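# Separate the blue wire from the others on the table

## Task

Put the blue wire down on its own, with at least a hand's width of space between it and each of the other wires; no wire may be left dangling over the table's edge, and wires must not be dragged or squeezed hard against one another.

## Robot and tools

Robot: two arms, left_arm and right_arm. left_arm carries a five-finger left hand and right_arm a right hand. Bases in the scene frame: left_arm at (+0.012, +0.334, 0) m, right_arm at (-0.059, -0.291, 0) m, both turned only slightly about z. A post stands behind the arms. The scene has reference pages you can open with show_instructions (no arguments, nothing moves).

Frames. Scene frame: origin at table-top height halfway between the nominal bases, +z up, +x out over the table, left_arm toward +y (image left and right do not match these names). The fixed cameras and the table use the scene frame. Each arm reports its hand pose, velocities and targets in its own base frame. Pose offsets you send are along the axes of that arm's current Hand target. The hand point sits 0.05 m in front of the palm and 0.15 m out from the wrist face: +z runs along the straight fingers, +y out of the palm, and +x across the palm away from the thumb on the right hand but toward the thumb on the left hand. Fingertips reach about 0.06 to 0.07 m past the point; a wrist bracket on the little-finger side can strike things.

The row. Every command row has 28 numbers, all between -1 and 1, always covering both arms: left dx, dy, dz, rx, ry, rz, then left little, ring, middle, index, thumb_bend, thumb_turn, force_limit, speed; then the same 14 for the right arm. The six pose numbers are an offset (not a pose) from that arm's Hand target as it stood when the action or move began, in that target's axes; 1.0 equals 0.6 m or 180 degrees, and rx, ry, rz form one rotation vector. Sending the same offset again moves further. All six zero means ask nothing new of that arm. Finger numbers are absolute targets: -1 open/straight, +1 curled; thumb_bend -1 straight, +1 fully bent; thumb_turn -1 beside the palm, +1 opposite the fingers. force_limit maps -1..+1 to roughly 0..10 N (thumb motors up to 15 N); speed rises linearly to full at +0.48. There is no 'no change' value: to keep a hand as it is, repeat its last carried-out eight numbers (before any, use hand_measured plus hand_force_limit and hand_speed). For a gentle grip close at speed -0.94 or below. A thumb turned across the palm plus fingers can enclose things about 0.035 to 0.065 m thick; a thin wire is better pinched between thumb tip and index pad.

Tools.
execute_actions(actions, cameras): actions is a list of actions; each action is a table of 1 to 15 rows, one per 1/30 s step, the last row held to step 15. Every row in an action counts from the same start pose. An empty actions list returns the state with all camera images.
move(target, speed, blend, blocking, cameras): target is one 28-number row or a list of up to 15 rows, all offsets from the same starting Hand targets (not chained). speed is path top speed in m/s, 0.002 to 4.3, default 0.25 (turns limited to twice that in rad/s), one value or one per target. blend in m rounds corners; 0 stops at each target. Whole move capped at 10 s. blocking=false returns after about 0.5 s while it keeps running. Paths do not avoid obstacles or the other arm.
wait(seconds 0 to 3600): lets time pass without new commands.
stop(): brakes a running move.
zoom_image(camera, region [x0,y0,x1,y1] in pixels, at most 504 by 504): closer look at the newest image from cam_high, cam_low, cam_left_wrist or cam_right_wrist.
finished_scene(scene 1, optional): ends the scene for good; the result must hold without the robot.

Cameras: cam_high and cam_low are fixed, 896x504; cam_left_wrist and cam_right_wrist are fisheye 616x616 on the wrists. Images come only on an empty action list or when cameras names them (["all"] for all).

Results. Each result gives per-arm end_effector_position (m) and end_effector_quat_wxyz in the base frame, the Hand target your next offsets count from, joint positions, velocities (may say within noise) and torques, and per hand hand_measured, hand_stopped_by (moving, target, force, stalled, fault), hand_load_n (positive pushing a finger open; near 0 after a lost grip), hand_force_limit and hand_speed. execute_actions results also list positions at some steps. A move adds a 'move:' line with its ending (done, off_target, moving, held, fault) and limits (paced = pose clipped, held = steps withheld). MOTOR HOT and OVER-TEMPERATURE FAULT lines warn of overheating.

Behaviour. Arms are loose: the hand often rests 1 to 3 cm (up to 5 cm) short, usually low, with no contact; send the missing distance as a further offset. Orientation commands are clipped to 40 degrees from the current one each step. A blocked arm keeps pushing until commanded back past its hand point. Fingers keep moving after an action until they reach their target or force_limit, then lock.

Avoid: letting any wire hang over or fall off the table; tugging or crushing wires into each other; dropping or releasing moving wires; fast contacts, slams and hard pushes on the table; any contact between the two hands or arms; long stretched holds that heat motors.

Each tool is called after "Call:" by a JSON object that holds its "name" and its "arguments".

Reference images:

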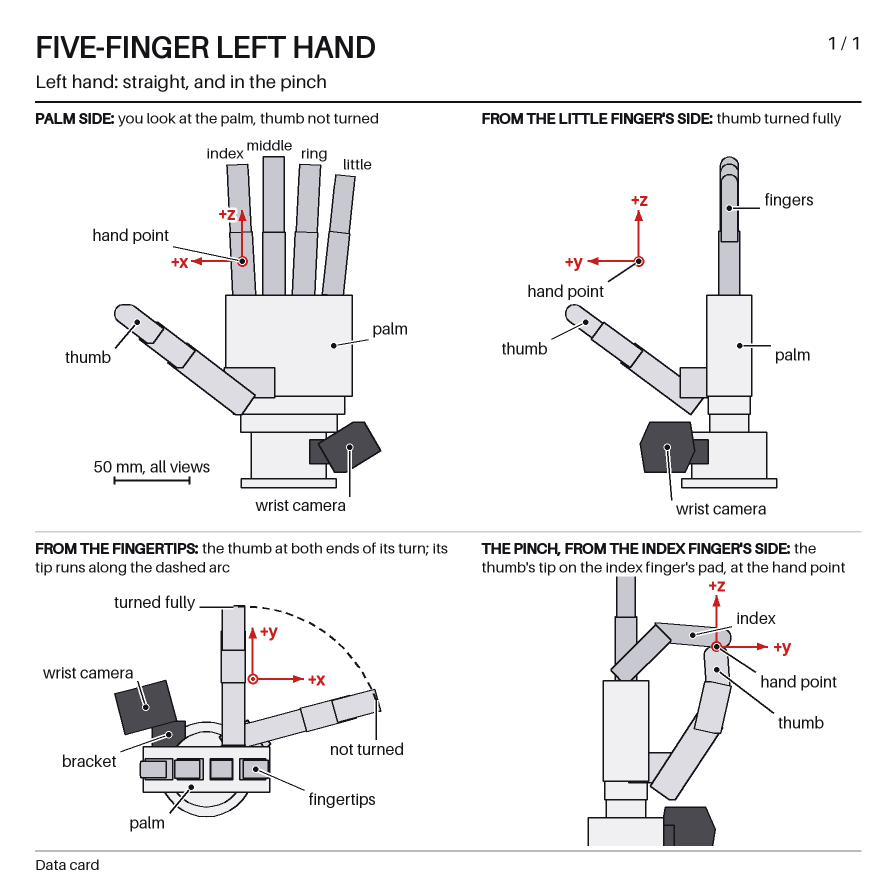

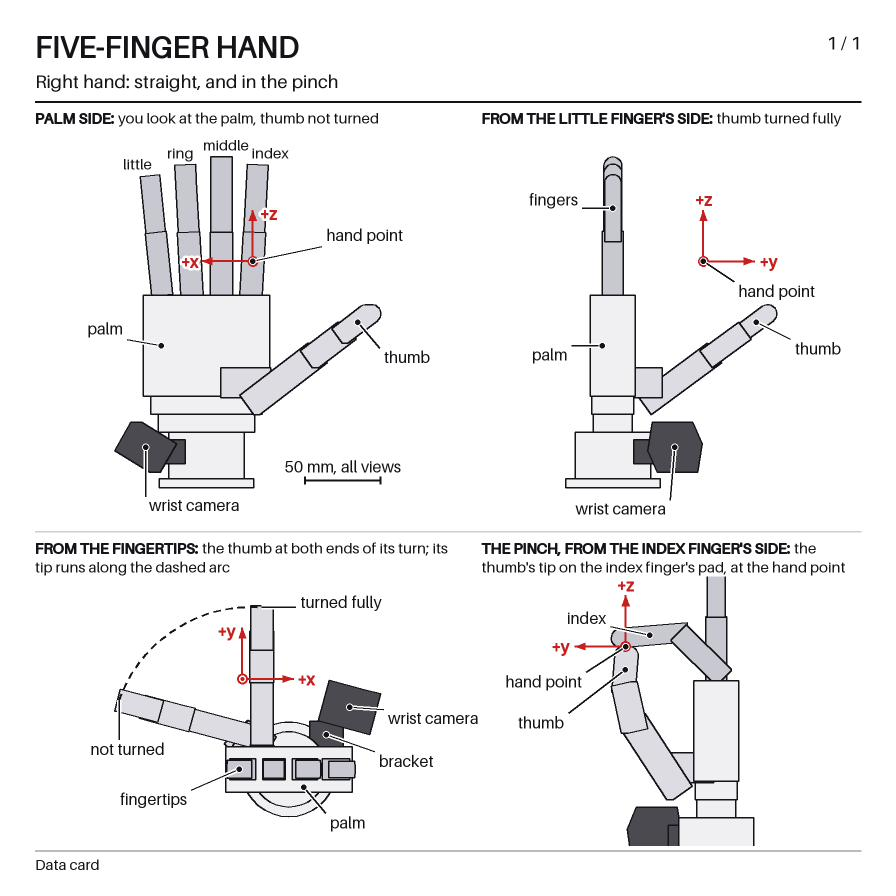

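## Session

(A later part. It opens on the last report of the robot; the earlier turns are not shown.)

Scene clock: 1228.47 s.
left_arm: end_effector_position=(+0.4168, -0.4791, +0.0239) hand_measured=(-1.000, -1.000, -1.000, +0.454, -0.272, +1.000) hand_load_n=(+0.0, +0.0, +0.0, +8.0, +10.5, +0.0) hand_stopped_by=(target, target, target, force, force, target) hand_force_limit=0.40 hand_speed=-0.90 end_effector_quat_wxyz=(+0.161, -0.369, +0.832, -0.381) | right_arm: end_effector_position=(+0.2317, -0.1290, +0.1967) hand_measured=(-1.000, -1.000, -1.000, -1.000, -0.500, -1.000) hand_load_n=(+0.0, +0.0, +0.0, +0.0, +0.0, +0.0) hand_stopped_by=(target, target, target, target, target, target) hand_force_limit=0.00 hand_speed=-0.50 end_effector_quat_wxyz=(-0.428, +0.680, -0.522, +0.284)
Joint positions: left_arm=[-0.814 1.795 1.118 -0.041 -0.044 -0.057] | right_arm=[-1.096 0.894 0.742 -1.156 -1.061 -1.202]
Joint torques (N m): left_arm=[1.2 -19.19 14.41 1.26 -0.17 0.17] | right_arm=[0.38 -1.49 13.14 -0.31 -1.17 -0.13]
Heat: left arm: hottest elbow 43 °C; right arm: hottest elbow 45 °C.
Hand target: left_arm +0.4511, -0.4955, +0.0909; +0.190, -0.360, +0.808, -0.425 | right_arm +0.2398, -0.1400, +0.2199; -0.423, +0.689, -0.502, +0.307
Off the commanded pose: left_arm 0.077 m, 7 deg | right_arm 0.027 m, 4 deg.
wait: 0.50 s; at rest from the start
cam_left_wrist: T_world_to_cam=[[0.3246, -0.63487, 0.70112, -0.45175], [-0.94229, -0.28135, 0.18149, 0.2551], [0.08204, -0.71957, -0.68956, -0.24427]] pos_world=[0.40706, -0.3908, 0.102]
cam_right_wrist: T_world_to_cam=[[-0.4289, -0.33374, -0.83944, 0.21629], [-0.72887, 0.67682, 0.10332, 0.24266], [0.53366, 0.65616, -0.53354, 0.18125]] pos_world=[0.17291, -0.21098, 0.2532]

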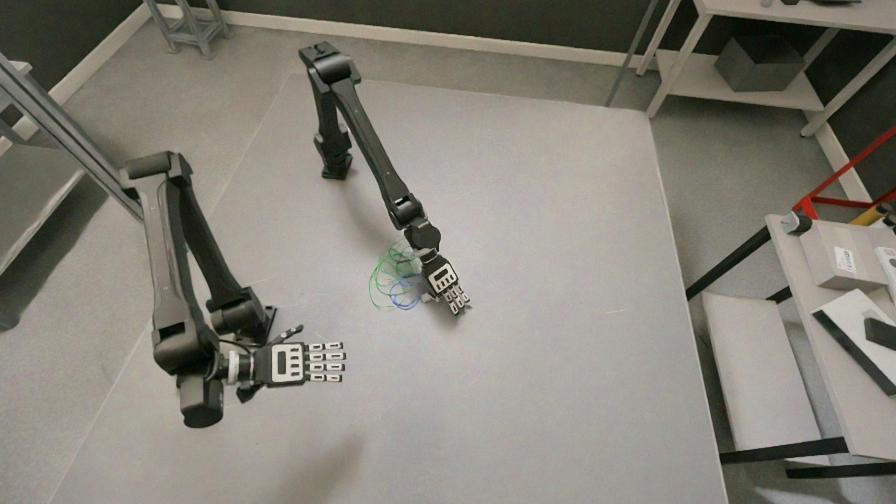

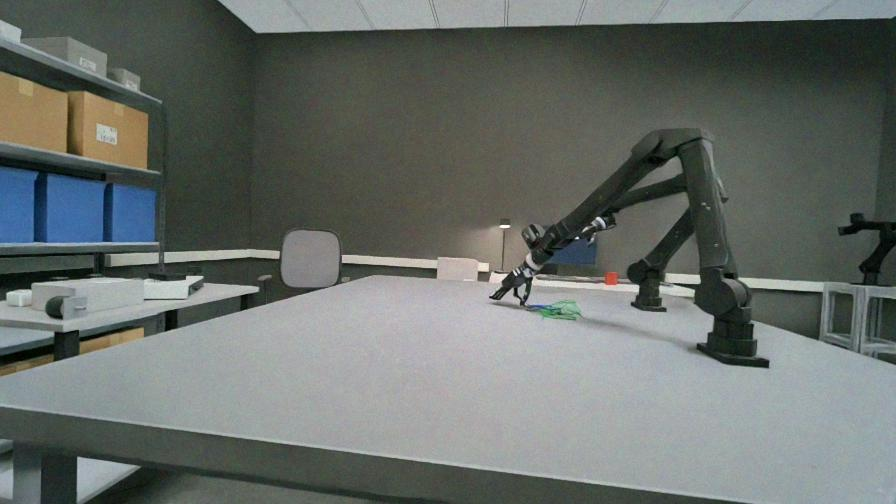

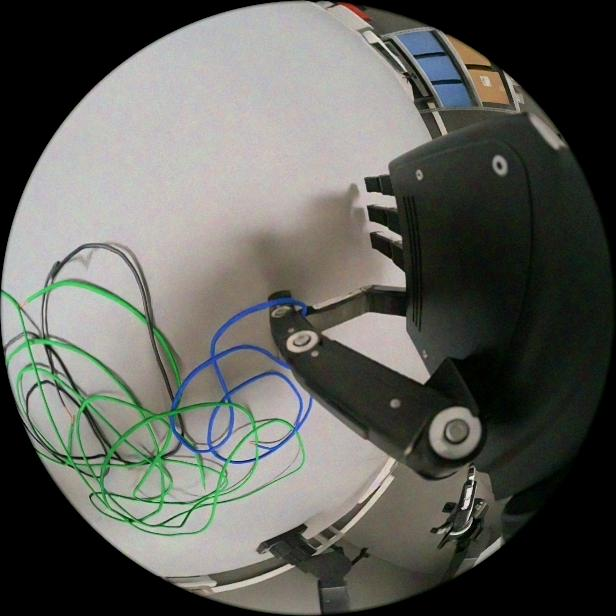

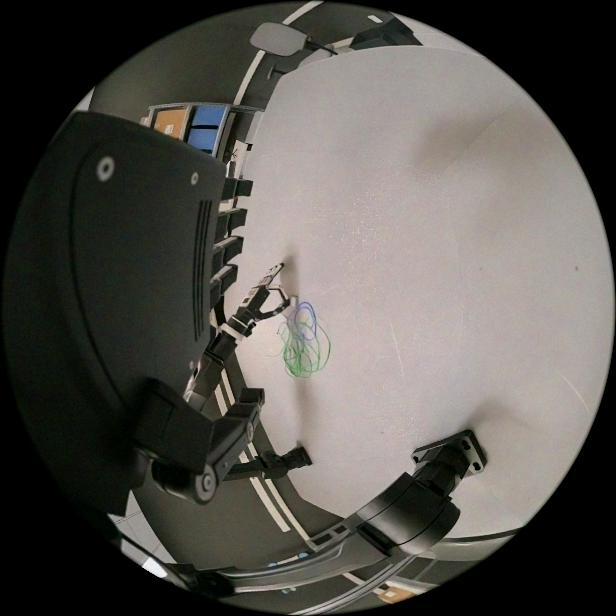

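Call:
{"name": "move", "arguments": {"target": [0,-0.0206,-0.0142,0,0,0,-1,-1,-1,0.52,0.3,1,0.4,-0.9,0,0,0,0,0,0,-1,-1,-1,-1,-0.5,-1,0,-0.5], "speed": 0.03, "cameras": ["cam_left_wrist","cam_low","cam_right_wrist"]}}

Call:
{"name": "zoom_image", "arguments": {"camera": "cam_right_wrist", "region": [220, 240, 350, 390]}}

Scene clock: 1234.57 s.
left_arm: end_effector_position=(+0.4136, -0.4790, +0.0245) hand_measured=(-1.000, -1.000, -1.000, +0.454, -0.272, +1.000) hand_load_n=(+0.0, +0.0, +0.0, +9.0, +11.0, +0.0) hand_stopped_by=(target, target, target, force, force, target) hand_force_limit=0.40 hand_speed=-0.90 end_effector_quat_wxyz=(+0.157, -0.368, +0.837, -0.373) | right_arm: end_effector_position=(+0.2317, -0.1290, +0.1967) hand_measured=(-1.000, -1.000, -1.000, -1.000, -0.500, -1.000) hand_load_n=(+0.0, +0.0, +0.0, +0.0, +0.0, +0.0) hand_stopped_by=(target, target, target, target, target, target) hand_force_limit=0.00 hand_speed=-0.50 end_effector_quat_wxyz=(-0.428, +0.680, -0.522, +0.284)
Joint positions: left_arm=[-0.817 1.793 1.129 -0.074 -0.043 -0.057] | right_arm=[-1.096 0.894 0.742 -1.156 -1.061 -1.202]
Joint torques (N m): left_arm=[1.03 -20.42 14.78 1.17 -0.26 0.14] | right_arm=[0.44 -1.44 13.12 -0.32 -1.17 -0.13]
Heat: left arm: hottest elbow 44 °C; right arm: hottest elbow 45 °C.
Hand target: left_arm +0.4511, -0.4955, +0.1059; +0.190, -0.360, +0.808, -0.425 | right_arm +0.2398, -0.1400, +0.2199; -0.423, +0.689, -0.502, +0.307
Off the commanded pose: left_arm 0.091 m, 8 deg | right_arm 0.027 m, 4 deg.
move: off_target (left_arm)
cam_left_wrist: T_world_to_cam=[[0.33188, -0.64582, 0.68758, -0.45912], [-0.9408, -0.27991, 0.19119, 0.25191], [0.06898, -0.71033, -0.70048, -0.23344]] pos_world=[0.40547, -0.39182, 0.104]
cam_right_wrist: T_world_to_cam=[[-0.4289, -0.33374, -0.83944, 0.21629], [-0.72887, 0.67682, 0.10332, 0.24266], [0.53366, 0.65616, -0.53354, 0.18125]] pos_world=[0.17291, -0.21098, 0.2532]
Images, in order (width x height): cam_low 896x504, cam_left_wrist 616x616, cam_right_wrist 616x616.

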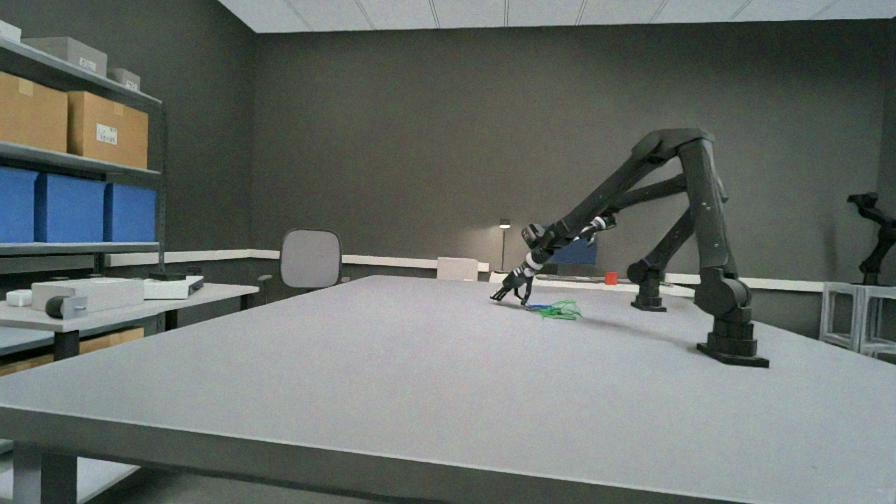

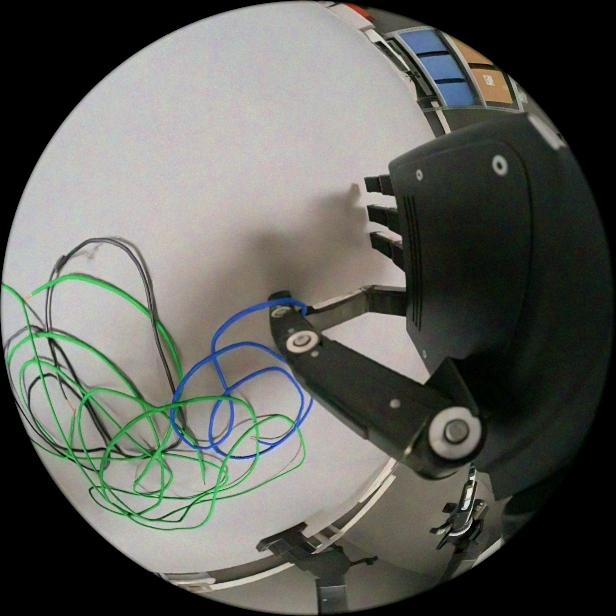

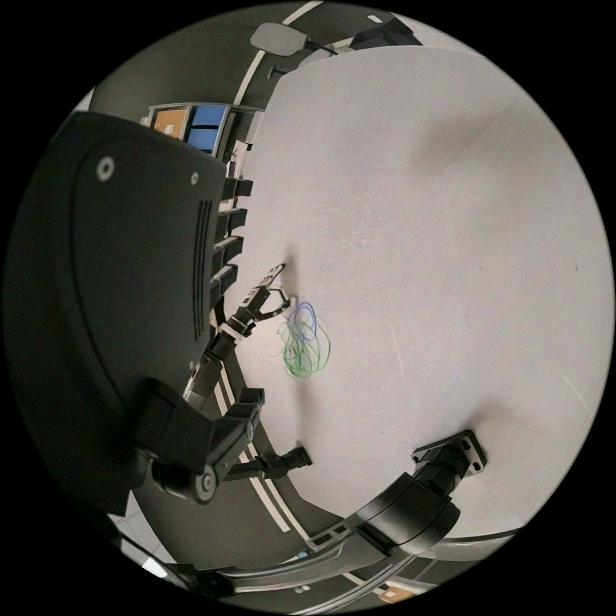

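Scaled by 3.360 from the camera's image (finer frame: 880x880).

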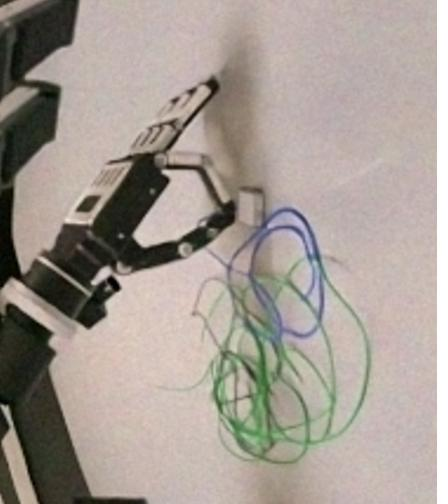

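Call:
{"name": "move", "arguments": {"target": [0.0242,0.1045,0.0275,0,0,0,-1,-1,-1,0.52,0.3,1,0.4,-0.9,0,0,0,0,0,0,-1,-1,-1,-1,-0.5,-1,0,-0.5], "speed": 0.06, "cameras": ["cam_left_wrist"]}}

Call:
{"name": "zoom_image", "arguments": {"camera": "cam_left_wrist", "region": [230, 240, 350, 370]}}

Scene clock: 1257.37 s.
left_arm: end_effector_position=(+0.4178, -0.4831, +0.0239) hand_measured=(-1.000, -1.000, -1.000, +0.454, -0.272, +1.000) hand_load_n=(+0.0, +0.0, +0.0, +7.5, +10.5, -1.0) hand_stopped_by=(target, target, target, force, force, target) hand_force_limit=0.40 hand_speed=-0.90 end_effector_quat_wxyz=(+0.176, -0.365, +0.822, -0.399) | right_arm: end_effector_position=(+0.2317, -0.1290, +0.1967) hand_measured=(-1.000, -1.000, -1.000, -1.000, -0.500, -1.000) hand_load_n=(+0.0, +0.0, +0.0, +0.0, +0.0, +0.0) hand_stopped_by=(target, target, target, target, target, target) hand_force_limit=0.00 hand_speed=-0.50 end_effector_quat_wxyz=(-0.428, +0.680, -0.522, +0.284)
Joint positions: left_arm=[-0.825 1.793 1.089 0.035 -0.069 -0.057] | right_arm=[-1.096 0.894 0.742 -1.156 -1.061 -1.202]
Joint torques (N m): left_arm=[-0.56 -16.26 7.8 3.85 -0.17 0.01] | right_arm=[0.38 -1.44 13.11 -0.31 -1.17 -0.12]
Motor temperatures (°C): left_arm=[28 39 45 26 27 28] | right_arm=[30 28 45 27 29 27]
Heat: left arm: hottest elbow 45 °C; right arm: hottest elbow 45 °C.
Hand target: left_arm +0.4251, -0.4916, +0.0448; +0.190, -0.360, +0.808, -0.425 | right_arm +0.2398, -0.1400, +0.2199; -0.423, +0.689, -0.502, +0.307
Off the commanded pose: left_arm 0.024 m, 4 deg | right_arm 0.027 m, 4 deg.
move: off_target (left_arm)
cam_left_wrist: T_world_to_cam=[[0.29746, -0.61433, 0.73083, -0.43413], [-0.94735, -0.28492, 0.14609, 0.25617], [0.11848, -0.73581, -0.66675, -0.27081]] pos_world=[0.40391, -0.39298, 0.09929]

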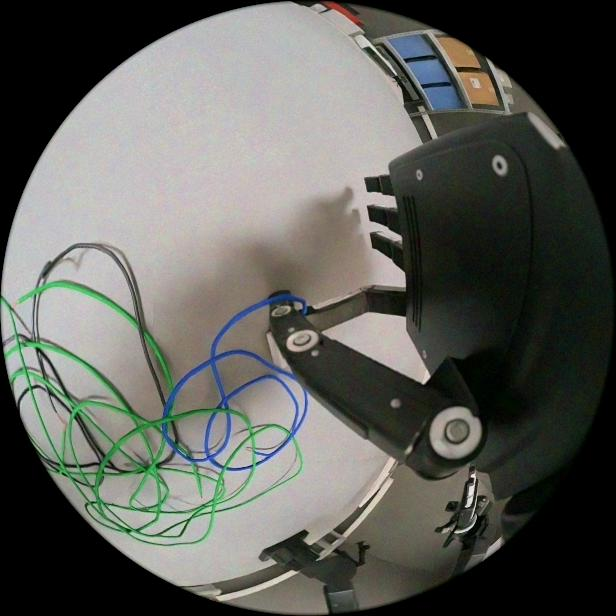

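Scaled by 3.877 from the camera's image (finer frame: 880x880).

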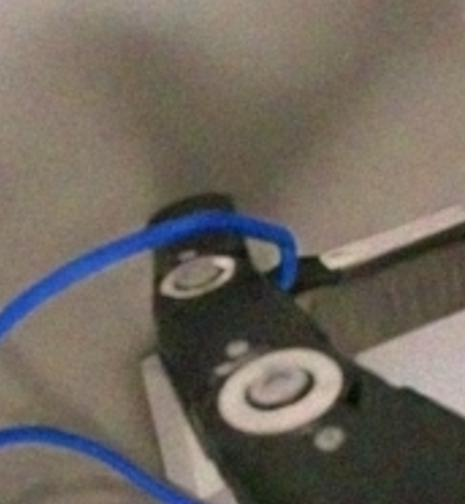

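Call:
{"name": "move", "arguments": {"target": [0,0,0,0,0,0,-1,-1,-1,0.2,-0.6,1,-0.4,-0.7,0,0,0,0,0,0,-1,-1,-1,-1,-0.5,-1,0,-0.5], "speed": 0.06, "cameras": ["cam_left_wrist"]}}

Scene clock: 1281.80 s.
left_arm: end_effector_position=(+0.4198, -0.4844, +0.0274) hand_measured=(-1.000, -1.000, -1.000, +0.200, -0.600, +1.000) hand_load_n=(+0.0, +0.0, +0.0, +0.0, -0.5, +0.5) hand_stopped_by=(target, target, target, target, target, target) hand_force_limit=-0.40 hand_speed=-0.70 end_effector_quat_wxyz=(+0.179, -0.365, +0.819, -0.404) | right_arm: end_effector_position=(+0.2317, -0.1290, +0.1967) hand_measured=(-1.000, -1.000, -1.000, -1.000, -0.500, -1.000) hand_load_n=(+0.0, +0.0, +0.0, +0.0, +0.5, +0.0) hand_stopped_by=(target, target, target, target, target, target) hand_force_limit=0.00 hand_speed=-0.50 end_effector_quat_wxyz=(-0.428, +0.680, -0.522, +0.284)
Joint positions: left_arm=[-0.825 1.79 1.089 0.044 -0.072 -0.057] | right_arm=[-1.096 0.894 0.742 -1.156 -1.061 -1.202]
Joint torques (N m): left_arm=[-0.62 -15.79 7.87 3.44 -0.05 0] | right_arm=[0.38 -1.49 13.14 -0.31 -1.17 -0.13]
Heat: left arm: hottest elbow 42 °C; right arm: hottest elbow 45 °C.
Hand target: left_arm +0.4251, -0.4916, +0.0448; +0.190, -0.360, +0.808, -0.425 | right_arm +0.2398, -0.1400, +0.2199; -0.423, +0.689, -0.502, +0.307
Off the commanded pose: left_arm 0.020 m, 3 deg | right_arm 0.027 m, 4 deg.
move: done
cam_left_wrist: T_world_to_cam=[[0.29178, -0.60792, 0.73844, -0.43278], [-0.94805, -0.28612, 0.13906, 0.25705], [0.12675, -0.74065, -0.65982, -0.2756]] pos_world=[0.4049, -0.39367, 0.10199]

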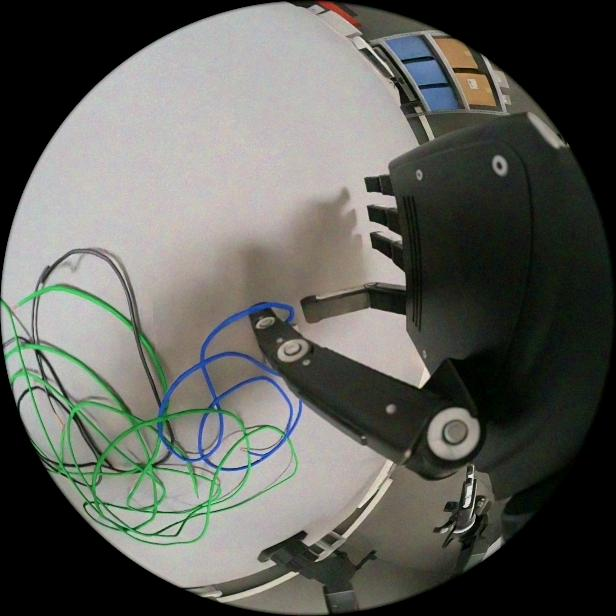

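Call:
{"name": "move", "arguments": {"target": [[0,-0.0687,-0.0472,0,0,0,-1,-1,-1,0.2,-0.6,1,-0.4,-0.6,0,0,0,0,0,0,-1,-1,-1,-1,-0.5,-1,0,-0.5],[-0.158,-0.1838,-0.3063,-0.186,0,0,-1,-1,-1,-1,-1,-1,-0.4,-0.3,0,0,0,0,0,0,-1,-1,-1,-1,-0.5,-1,0,-0.5]], "speed": 0.12, "cameras": ["all"]}}

Call:
{"name": "zoom_image", "arguments": {"camera": "cam_high", "region": [350, 210, 460, 320]}}

Scene clock: 1302.07 s.
left_arm: end_effector_position=(+0.4071, -0.3604, +0.2246) hand_measured=(-1.000, -1.000, -1.000, -1.000, -1.000, -1.000) hand_load_n=(+0.0, +0.0, +0.0, +0.0, -0.5, +0.0) hand_stopped_by=(target, target, target, target, target, target) hand_force_limit=-0.40 hand_speed=-0.30 end_effector_quat_wxyz=(+0.072, -0.404, +0.897, -0.163) | right_arm: end_effector_position=(+0.2317, -0.1290, +0.1967) hand_measured=(-1.000, -1.000, -1.000, -1.000, -0.500, -1.000) hand_load_n=(+0.0, +0.0, +0.0, -0.5, +0.0, +0.0) hand_stopped_by=(target, target, target, target, target, target) hand_force_limit=0.00 hand_speed=-0.50 end_effector_quat_wxyz=(-0.428, +0.680, -0.522, +0.284)
Joint positions: left_arm=[-0.665 1.664 1.653 -1.201 0.023 0.055] | right_arm=[-1.096 0.894 0.742 -1.156 -1.061 -1.202]
Joint torques (N m): left_arm=[1.08 -12.92 14.15 0.34 0.23 0.17] | right_arm=[0.38 -1.49 13.11 -0.31 -1.17 -0.13]
Heat: left arm: hottest elbow 41 °C; right arm: hottest elbow 45 °C.
Hand target: left_arm +0.4222, -0.3616, +0.2398; +0.078, -0.400, +0.897, -0.175 | right_arm +0.2398, -0.1400, +0.2199; -0.423, +0.689, -0.502, +0.307
Off the commanded pose: left_arm 0.021 m, 2 deg | right_arm 0.027 m, 4 deg.
move: off_target (left_arm); target 2's new numbers were sent with left_arm's hand 0.022 m and 2 deg from that target
cam_left_wrist: T_world_to_cam=[[0.51808, -0.8018, 0.29785, -0.56234], [-0.83259, -0.39299, 0.39032, 0.11115], [-0.1959, -0.4502, -0.87117, 0.23139]] pos_world=[0.42921, -0.30303, 0.32569]
cam_right_wrist: T_world_to_cam=[[-0.4289, -0.33374, -0.83944, 0.21629], [-0.72887, 0.67682, 0.10332, 0.24266], [0.53366, 0.65616, -0.53354, 0.18125]] pos_world=[0.17291, -0.21098, 0.2532]

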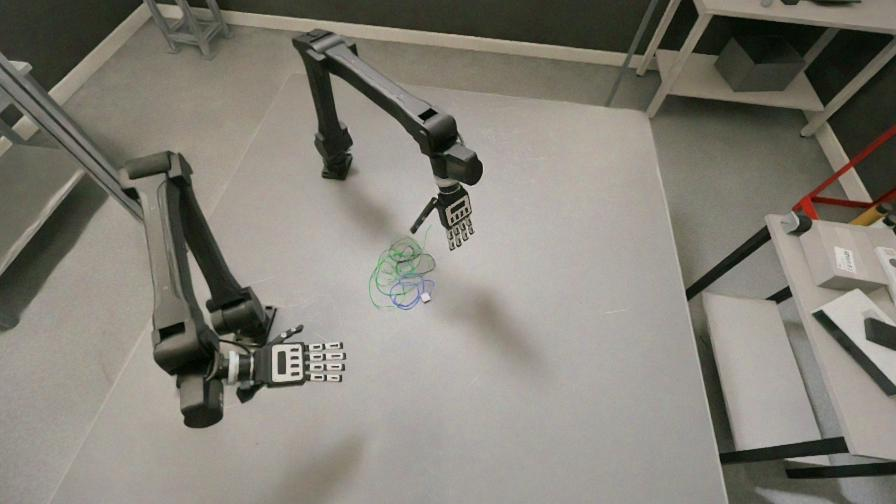

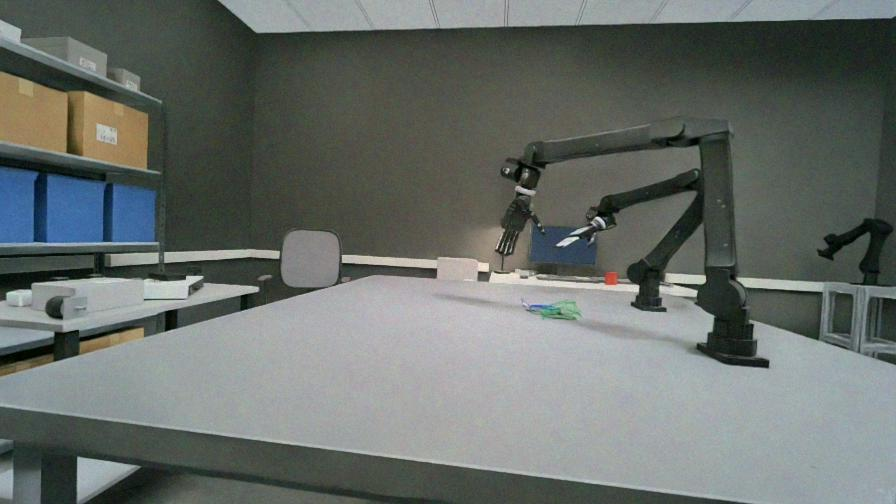

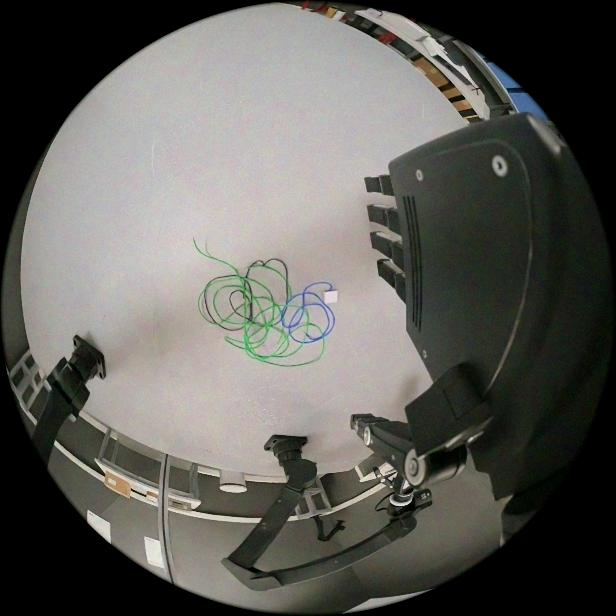

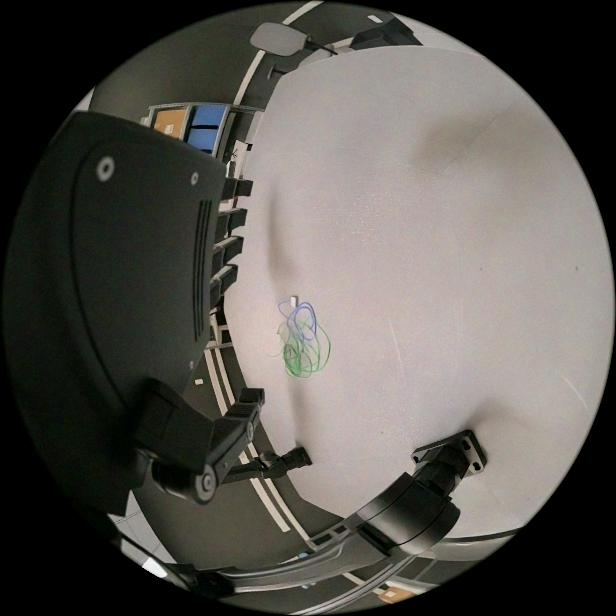

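Scaled by 4.582 from the camera's image (finer frame: 1280x720).

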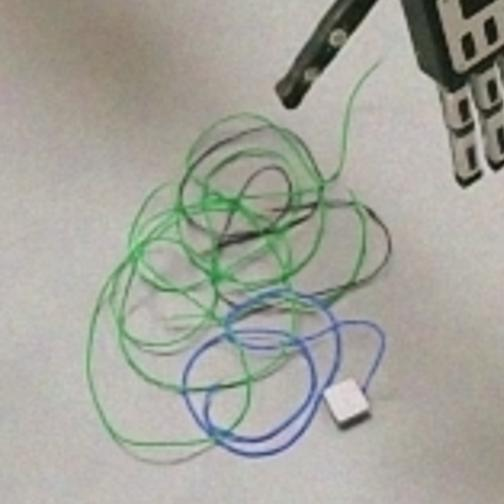

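Call:
{"name": "move", "arguments": {"target": [0.1338,0.0943,0.2497,0.194,0,0,-1,-1,-1,-1,-1,-1,-0.4,-0.3,0,0,0,0,0,0,-1,-1,-1,-1,-0.5,-1,0,-0.5], "speed": 0.12, "cameras": ["cam_left_wrist"]}}

Call:
{"name": "zoom_image", "arguments": {"camera": "cam_left_wrist", "region": [180, 280, 340, 440]}}

Scene clock: 1337.50 s.
left_arm: end_effector_position=(+0.3749, -0.4135, +0.0806) hand_measured=(-1.000, -1.000, -1.000, -1.000, -1.000, -1.000) hand_load_n=(+0.0, +0.0, +0.0, +0.0, +0.0, +0.0) hand_stopped_by=(target, target, target, target, target, target) hand_force_limit=-0.40 hand_speed=-0.30 end_effector_quat_wxyz=(+0.196, -0.357, +0.809, -0.425) | right_arm: end_effector_position=(+0.2317, -0.1290, +0.1967) hand_measured=(-1.000, -1.000, -1.000, -1.000, -0.500, -1.000) hand_load_n=(+0.0, +0.0, +0.0, +0.0, +0.0, +0.0) hand_stopped_by=(target, target, target, target, target, target) hand_force_limit=0.00 hand_speed=-0.50 end_effector_quat_wxyz=(-0.428, +0.680, -0.522, +0.284)
Joint positions: left_arm=[-0.797 1.503 0.854 0.051 -0.061 -0.024] | right_arm=[-1.096 0.894 0.742 -1.156 -1.061 -1.202]
Joint torques (N m): left_arm=[-1.08 -9.58 7.71 3.56 -0.03 -0.16] | right_arm=[0.38 -1.44 13.12 -0.31 -1.17 -0.13]
Heat: left arm: hottest elbow 43 °C; right arm: hottest elbow 45 °C.
Hand target: left_arm +0.3714, -0.4238, +0.0797; +0.194, -0.358, +0.803, -0.436 | right_arm +0.2398, -0.1400, +0.2199; -0.423, +0.689, -0.502, +0.307
Off the commanded pose: left_arm 0.011 m, 1 deg | right_arm 0.027 m, 4 deg.
move: off_target (left_arm)
cam_left_wrist: T_world_to_cam=[[0.25184, -0.58748, 0.76905, -0.39493], [-0.95429, -0.2829, 0.09639, 0.23457], [0.16093, -0.75818, -0.63187, -0.20468]] pos_world=[0.35625, -0.32084, 0.15178]

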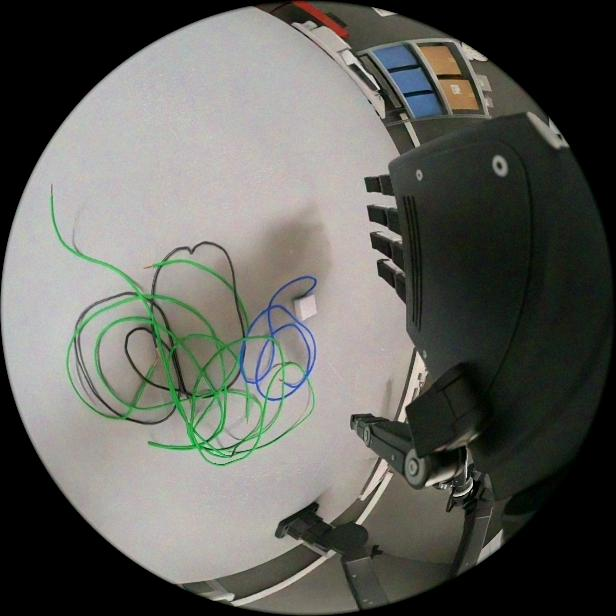

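Scaled by 3.150 from the camera's image (finer frame: 880x880).

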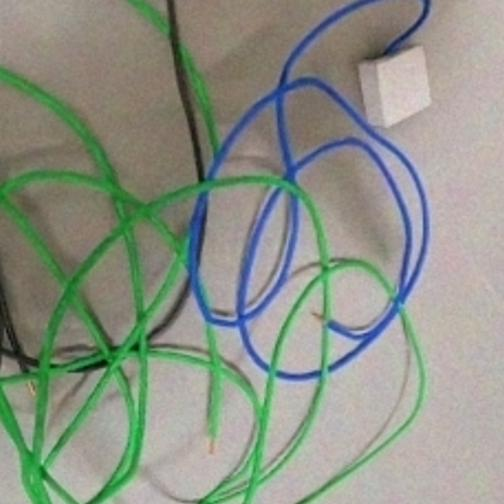

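Call:
{"name": "zoom_image", "arguments": {"camera": "cam_left_wrist", "region": [235, 325, 285, 375]}}

Call:
{"name": "zoom_image", "arguments": {"camera": "cam_left_wrist", "region": [255, 360, 320, 410]}}

Call:
{"name": "zoom_image", "arguments": {"camera": "cam_left_wrist", "region": [225, 320, 265, 390]}}

Scaled by 10.080 from the camera's image (finer frame: 880x880).

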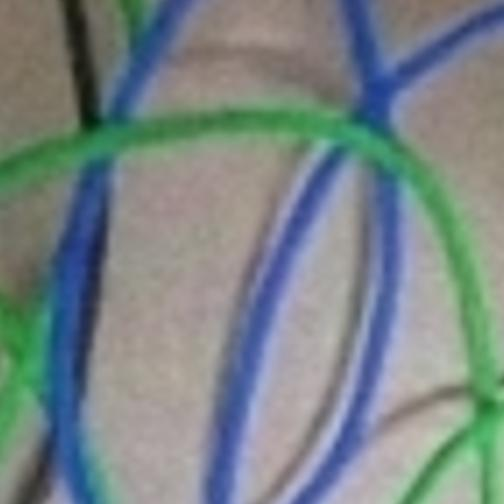

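Scaled by 7.754 from the camera's image (finer frame: 880x880).

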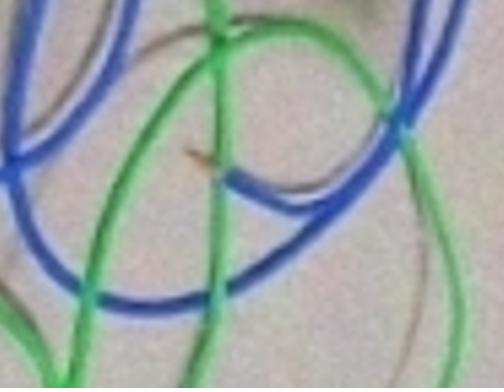

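Scaled by 7.200 from the camera's image (finer frame: 880x880).

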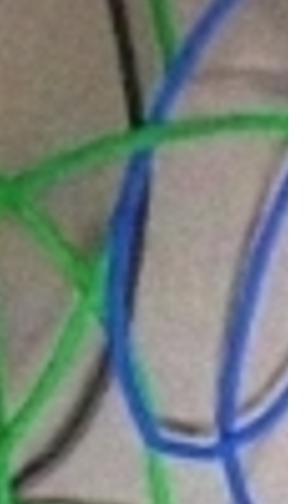

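Call:
{"name": "zoom_image", "arguments": {"camera": "cam_left_wrist", "region": [140, 370, 330, 480]}}

Call:
{"name": "zoom_image", "arguments": {"camera": "cam_left_wrist", "region": [30, 170, 260, 420]}}

Call:
{"name": "zoom_image", "arguments": {"camera": "cam_left_wrist", "region": [140, 320, 250, 430]}}

Scaled by 2.653 from the camera's image (finer frame: 880x880).

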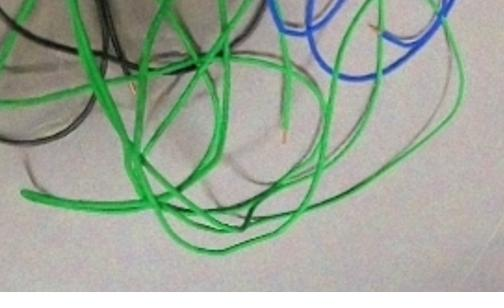

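Scaled by 2.016 from the camera's image (finer frame: 880x880).

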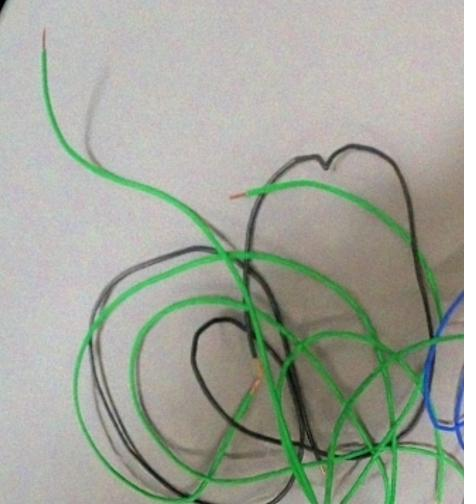

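Scaled by 4.582 from the camera's image (finer frame: 880x880).

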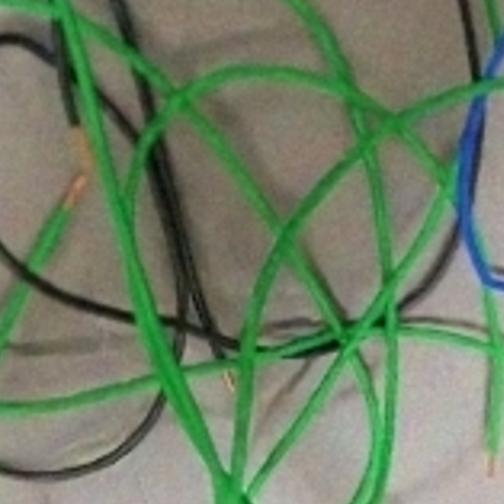

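Call:
{"name": "move", "arguments": {"target": [0.0833,-0.0165,0.102,0,0,0,-1,-1,-1,-1,-1,-1,-0.4,-0.3,0,0,0,0,0,0,-1,-1,-1,-1,-0.5,-1,0,-0.5], "speed": 0.1, "cameras": ["cam_left_wrist"]}}

Call:
{"name": "zoom_image", "arguments": {"camera": "cam_left_wrist", "region": [160, 250, 380, 470]}}

Scene clock: 1453.27 s.
left_arm: end_effector_position=(+0.3690, -0.4713, +0.0325) hand_measured=(-1.000, -1.000, -1.000, -1.000, -1.000, -1.000) hand_load_n=(+0.0, +0.0, +0.0, +0.0, -0.5, +0.0) hand_stopped_by=(target, target, target, target, target, target) hand_force_limit=-0.40 hand_speed=-0.30 end_effector_quat_wxyz=(+0.190, -0.357, +0.820, -0.404) | right_arm: end_effector_position=(+0.2317, -0.1290, +0.1967) hand_measured=(-1.000, -1.000, -1.000, -1.000, -0.500, -1.000) hand_load_n=(+0.0, +0.0, +0.0, +0.0, +0.0, +0.0) hand_stopped_by=(target, target, target, target, target, target) hand_force_limit=0.00 hand_speed=-0.50 end_effector_quat_wxyz=(-0.428, +0.680, -0.522, +0.284)
Joint positions: left_arm=[-0.892 1.689 0.957 0.08 -0.138 -0.075] | right_arm=[-1.096 0.894 0.742 -1.156 -1.061 -1.202]
Joint torques (N m): left_arm=[-0.97 -12.04 11.99 3.29 -0.08 -0.12] | right_arm=[0.44 -1.44 13.12 -0.31 -1.17 -0.12]
Motor temperatures (°C): left_arm=[28 35 38 27 27 28] | right_arm=[30 28 46 27 29 27]
Heat: left arm: hottest elbow 38 °C; right arm: hottest elbow 46 °C.
Hand target: left_arm +0.3801, -0.4989, +0.0546; +0.194, -0.358, +0.803, -0.436 | right_arm +0.2398, -0.1400, +0.2199; -0.423, +0.689, -0.502, +0.307
Off the commanded pose: left_arm 0.037 m, 4 deg | right_arm 0.027 m, 4 deg.
move: off_target (left_arm)
cam_left_wrist: T_world_to_cam=[[0.27181, -0.61778, 0.73788, -0.41109], [-0.9522, -0.28374, 0.11321, 0.21547], [0.13943, -0.73337, -0.66537, -0.25724]] pos_world=[0.35278, -0.38148, 0.10778]

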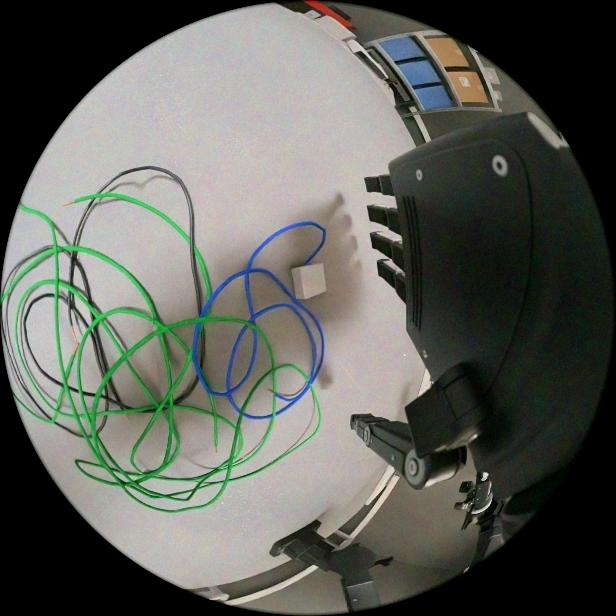

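Scaled by 2.291 from the camera's image (finer frame: 880x880).

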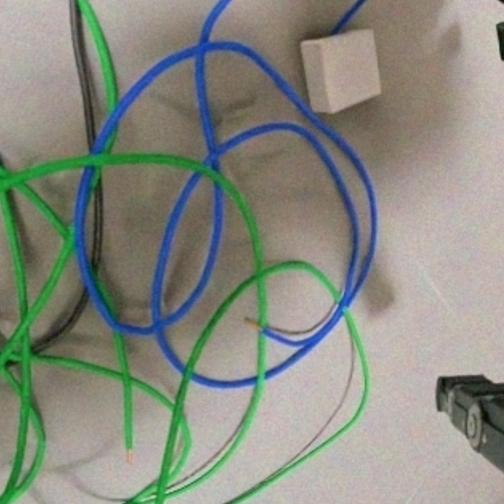

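Call:
{"name": "zoom_image", "arguments": {"camera": "cam_left_wrist", "region": [230, 350, 330, 430]}}

Call:
{"name": "zoom_image", "arguments": {"camera": "cam_left_wrist", "region": [185, 290, 275, 400]}}

Scaled by 5.040 from the camera's image (finer frame: 880x880).

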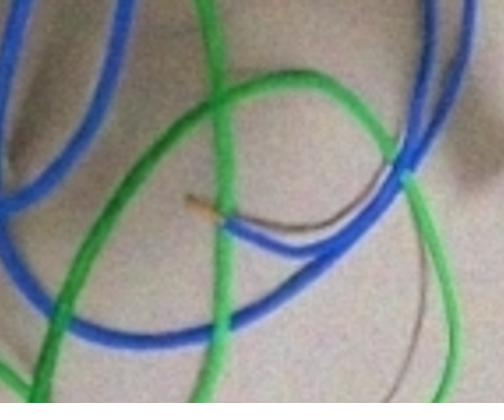

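Scaled by 4.582 from the camera's image (finer frame: 880x880).

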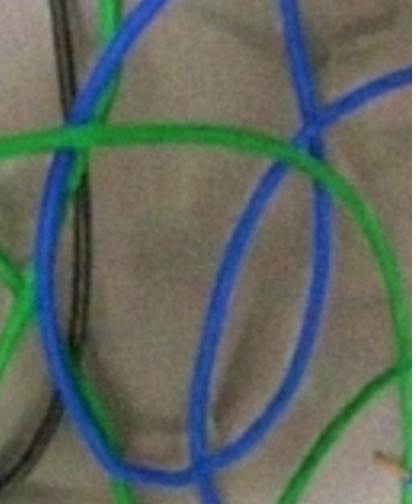

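Call:
{"name": "move", "arguments": {"target": [[0,-0.1118,-0.0726,0,0,0,-1,-1,-1,-1,-1,-1,-0.4,-0.3,0,0,0,0,0,0,-1,-1,-1,-1,-0.5,-1,0,-0.5],[-0.171,-0.1052,-0.5878,0,0,0,-1,-1,-1,-1,-1,-1,-0.4,-0.3,0,0,0,0,0,0,-1,-1,-1,-1,-0.5,-1,0,-0.5]], "speed": 0.15, "cameras": ["all"]}}

Scene clock: 1617.70 s.
left_arm: end_effector_position=(+0.2516, -0.2533, +0.2947) hand_measured=(-1.000, -1.000, -1.000, -1.000, -1.000, -1.000) hand_load_n=(+0.0, +0.0, +0.0, +0.0, +0.0, +0.0) hand_stopped_by=(target, target, target, target, target, target) hand_force_limit=-0.40 hand_speed=-0.30 end_effector_quat_wxyz=(+0.189, -0.361, +0.801, -0.438) | right_arm: end_effector_position=(+0.2317, -0.1290, +0.1967) hand_measured=(-1.000, -1.000, -1.000, -1.000, -0.500, -1.000) hand_load_n=(+0.0, +0.0, +0.0, +0.0, +0.0, -0.5) hand_stopped_by=(target, target, target, target, target, target) hand_force_limit=0.00 hand_speed=-0.50 end_effector_quat_wxyz=(-0.428, +0.680, -0.522, +0.284)
Joint positions: left_arm=[-0.674 0.736 0.883 -0.724 0.055 0.02] | right_arm=[-1.096 0.894 0.742 -1.156 -1.061 -1.202]
Joint torques (N m): left_arm=[1.03 -1.79 11.25 1.26 0.3 0.13] | right_arm=[0.38 -1.44 13.11 -0.32 -1.18 -0.12]
Heat: left arm: hottest elbow 41 °C; right arm: hottest elbow 46 °C.
Hand target: left_arm +0.2544, -0.2480, +0.2998; +0.194, -0.358, +0.803, -0.436 | right_arm +0.2398, -0.1400, +0.2199; -0.423, +0.689, -0.502, +0.307
Off the commanded pose: left_arm 0.008 m, 1 deg | right_arm 0.027 m, 4 deg.
move: done
cam_left_wrist: T_world_to_cam=[[0.25454, -0.56016, 0.78831, -0.43377], [-0.95373, -0.28031, 0.10877, 0.13849], [0.16005, -0.77952, -0.60559, 0.05895]] pos_world=[0.23306, -0.15821, 0.36258]
cam_right_wrist: T_world_to_cam=[[-0.4289, -0.33374, -0.83944, 0.21629], [-0.72887, 0.67682, 0.10332, 0.24266], [0.53366, 0.65616, -0.53354, 0.18125]] pos_world=[0.17291, -0.21098, 0.2532]

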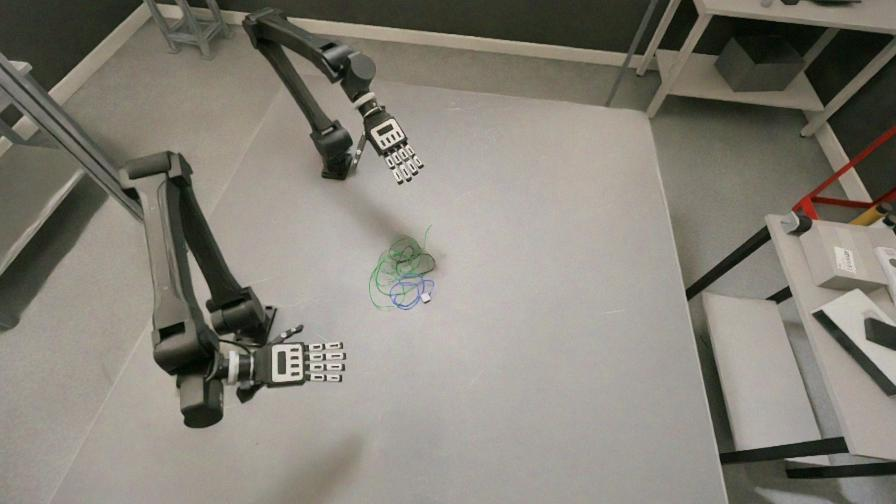

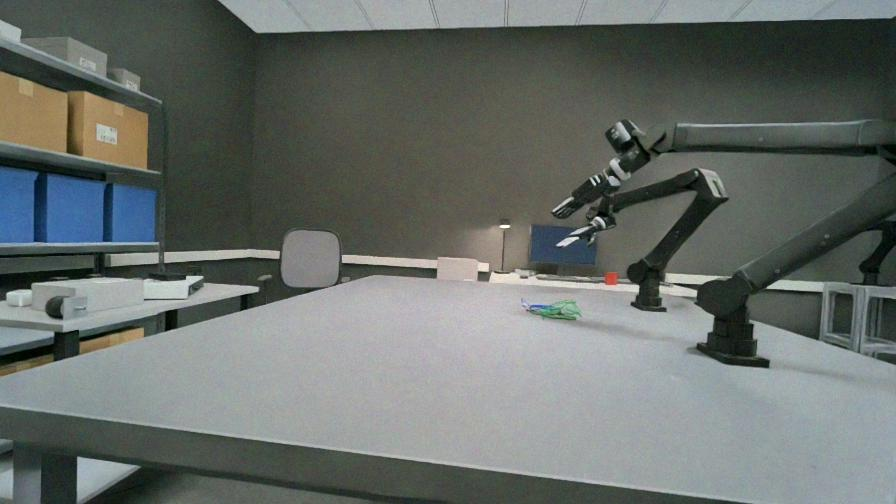

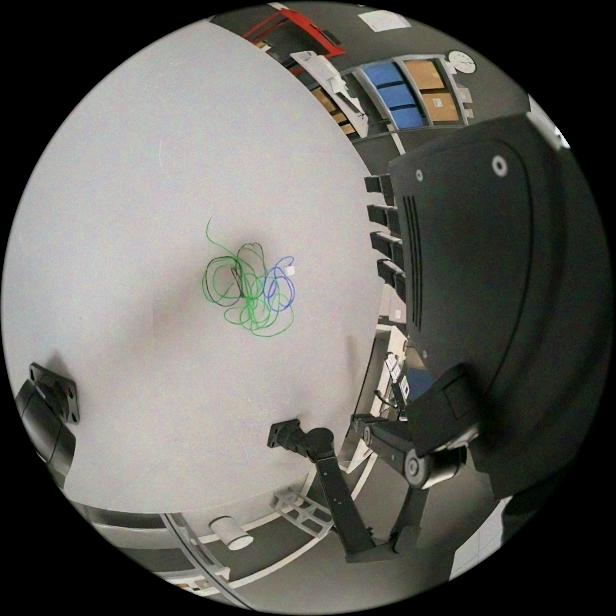

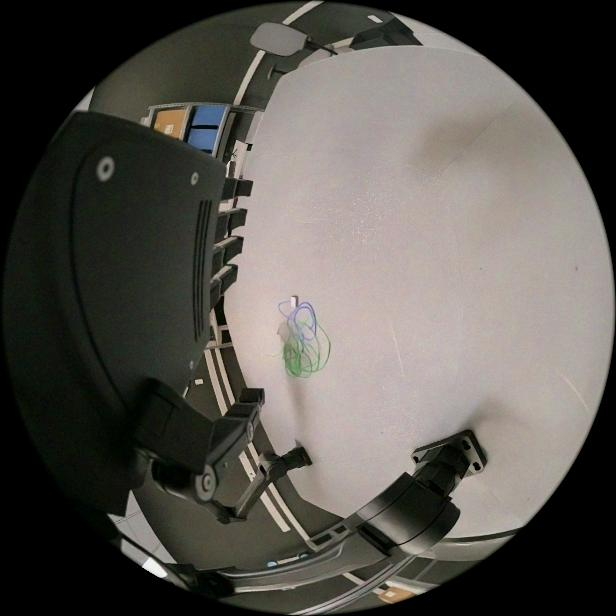

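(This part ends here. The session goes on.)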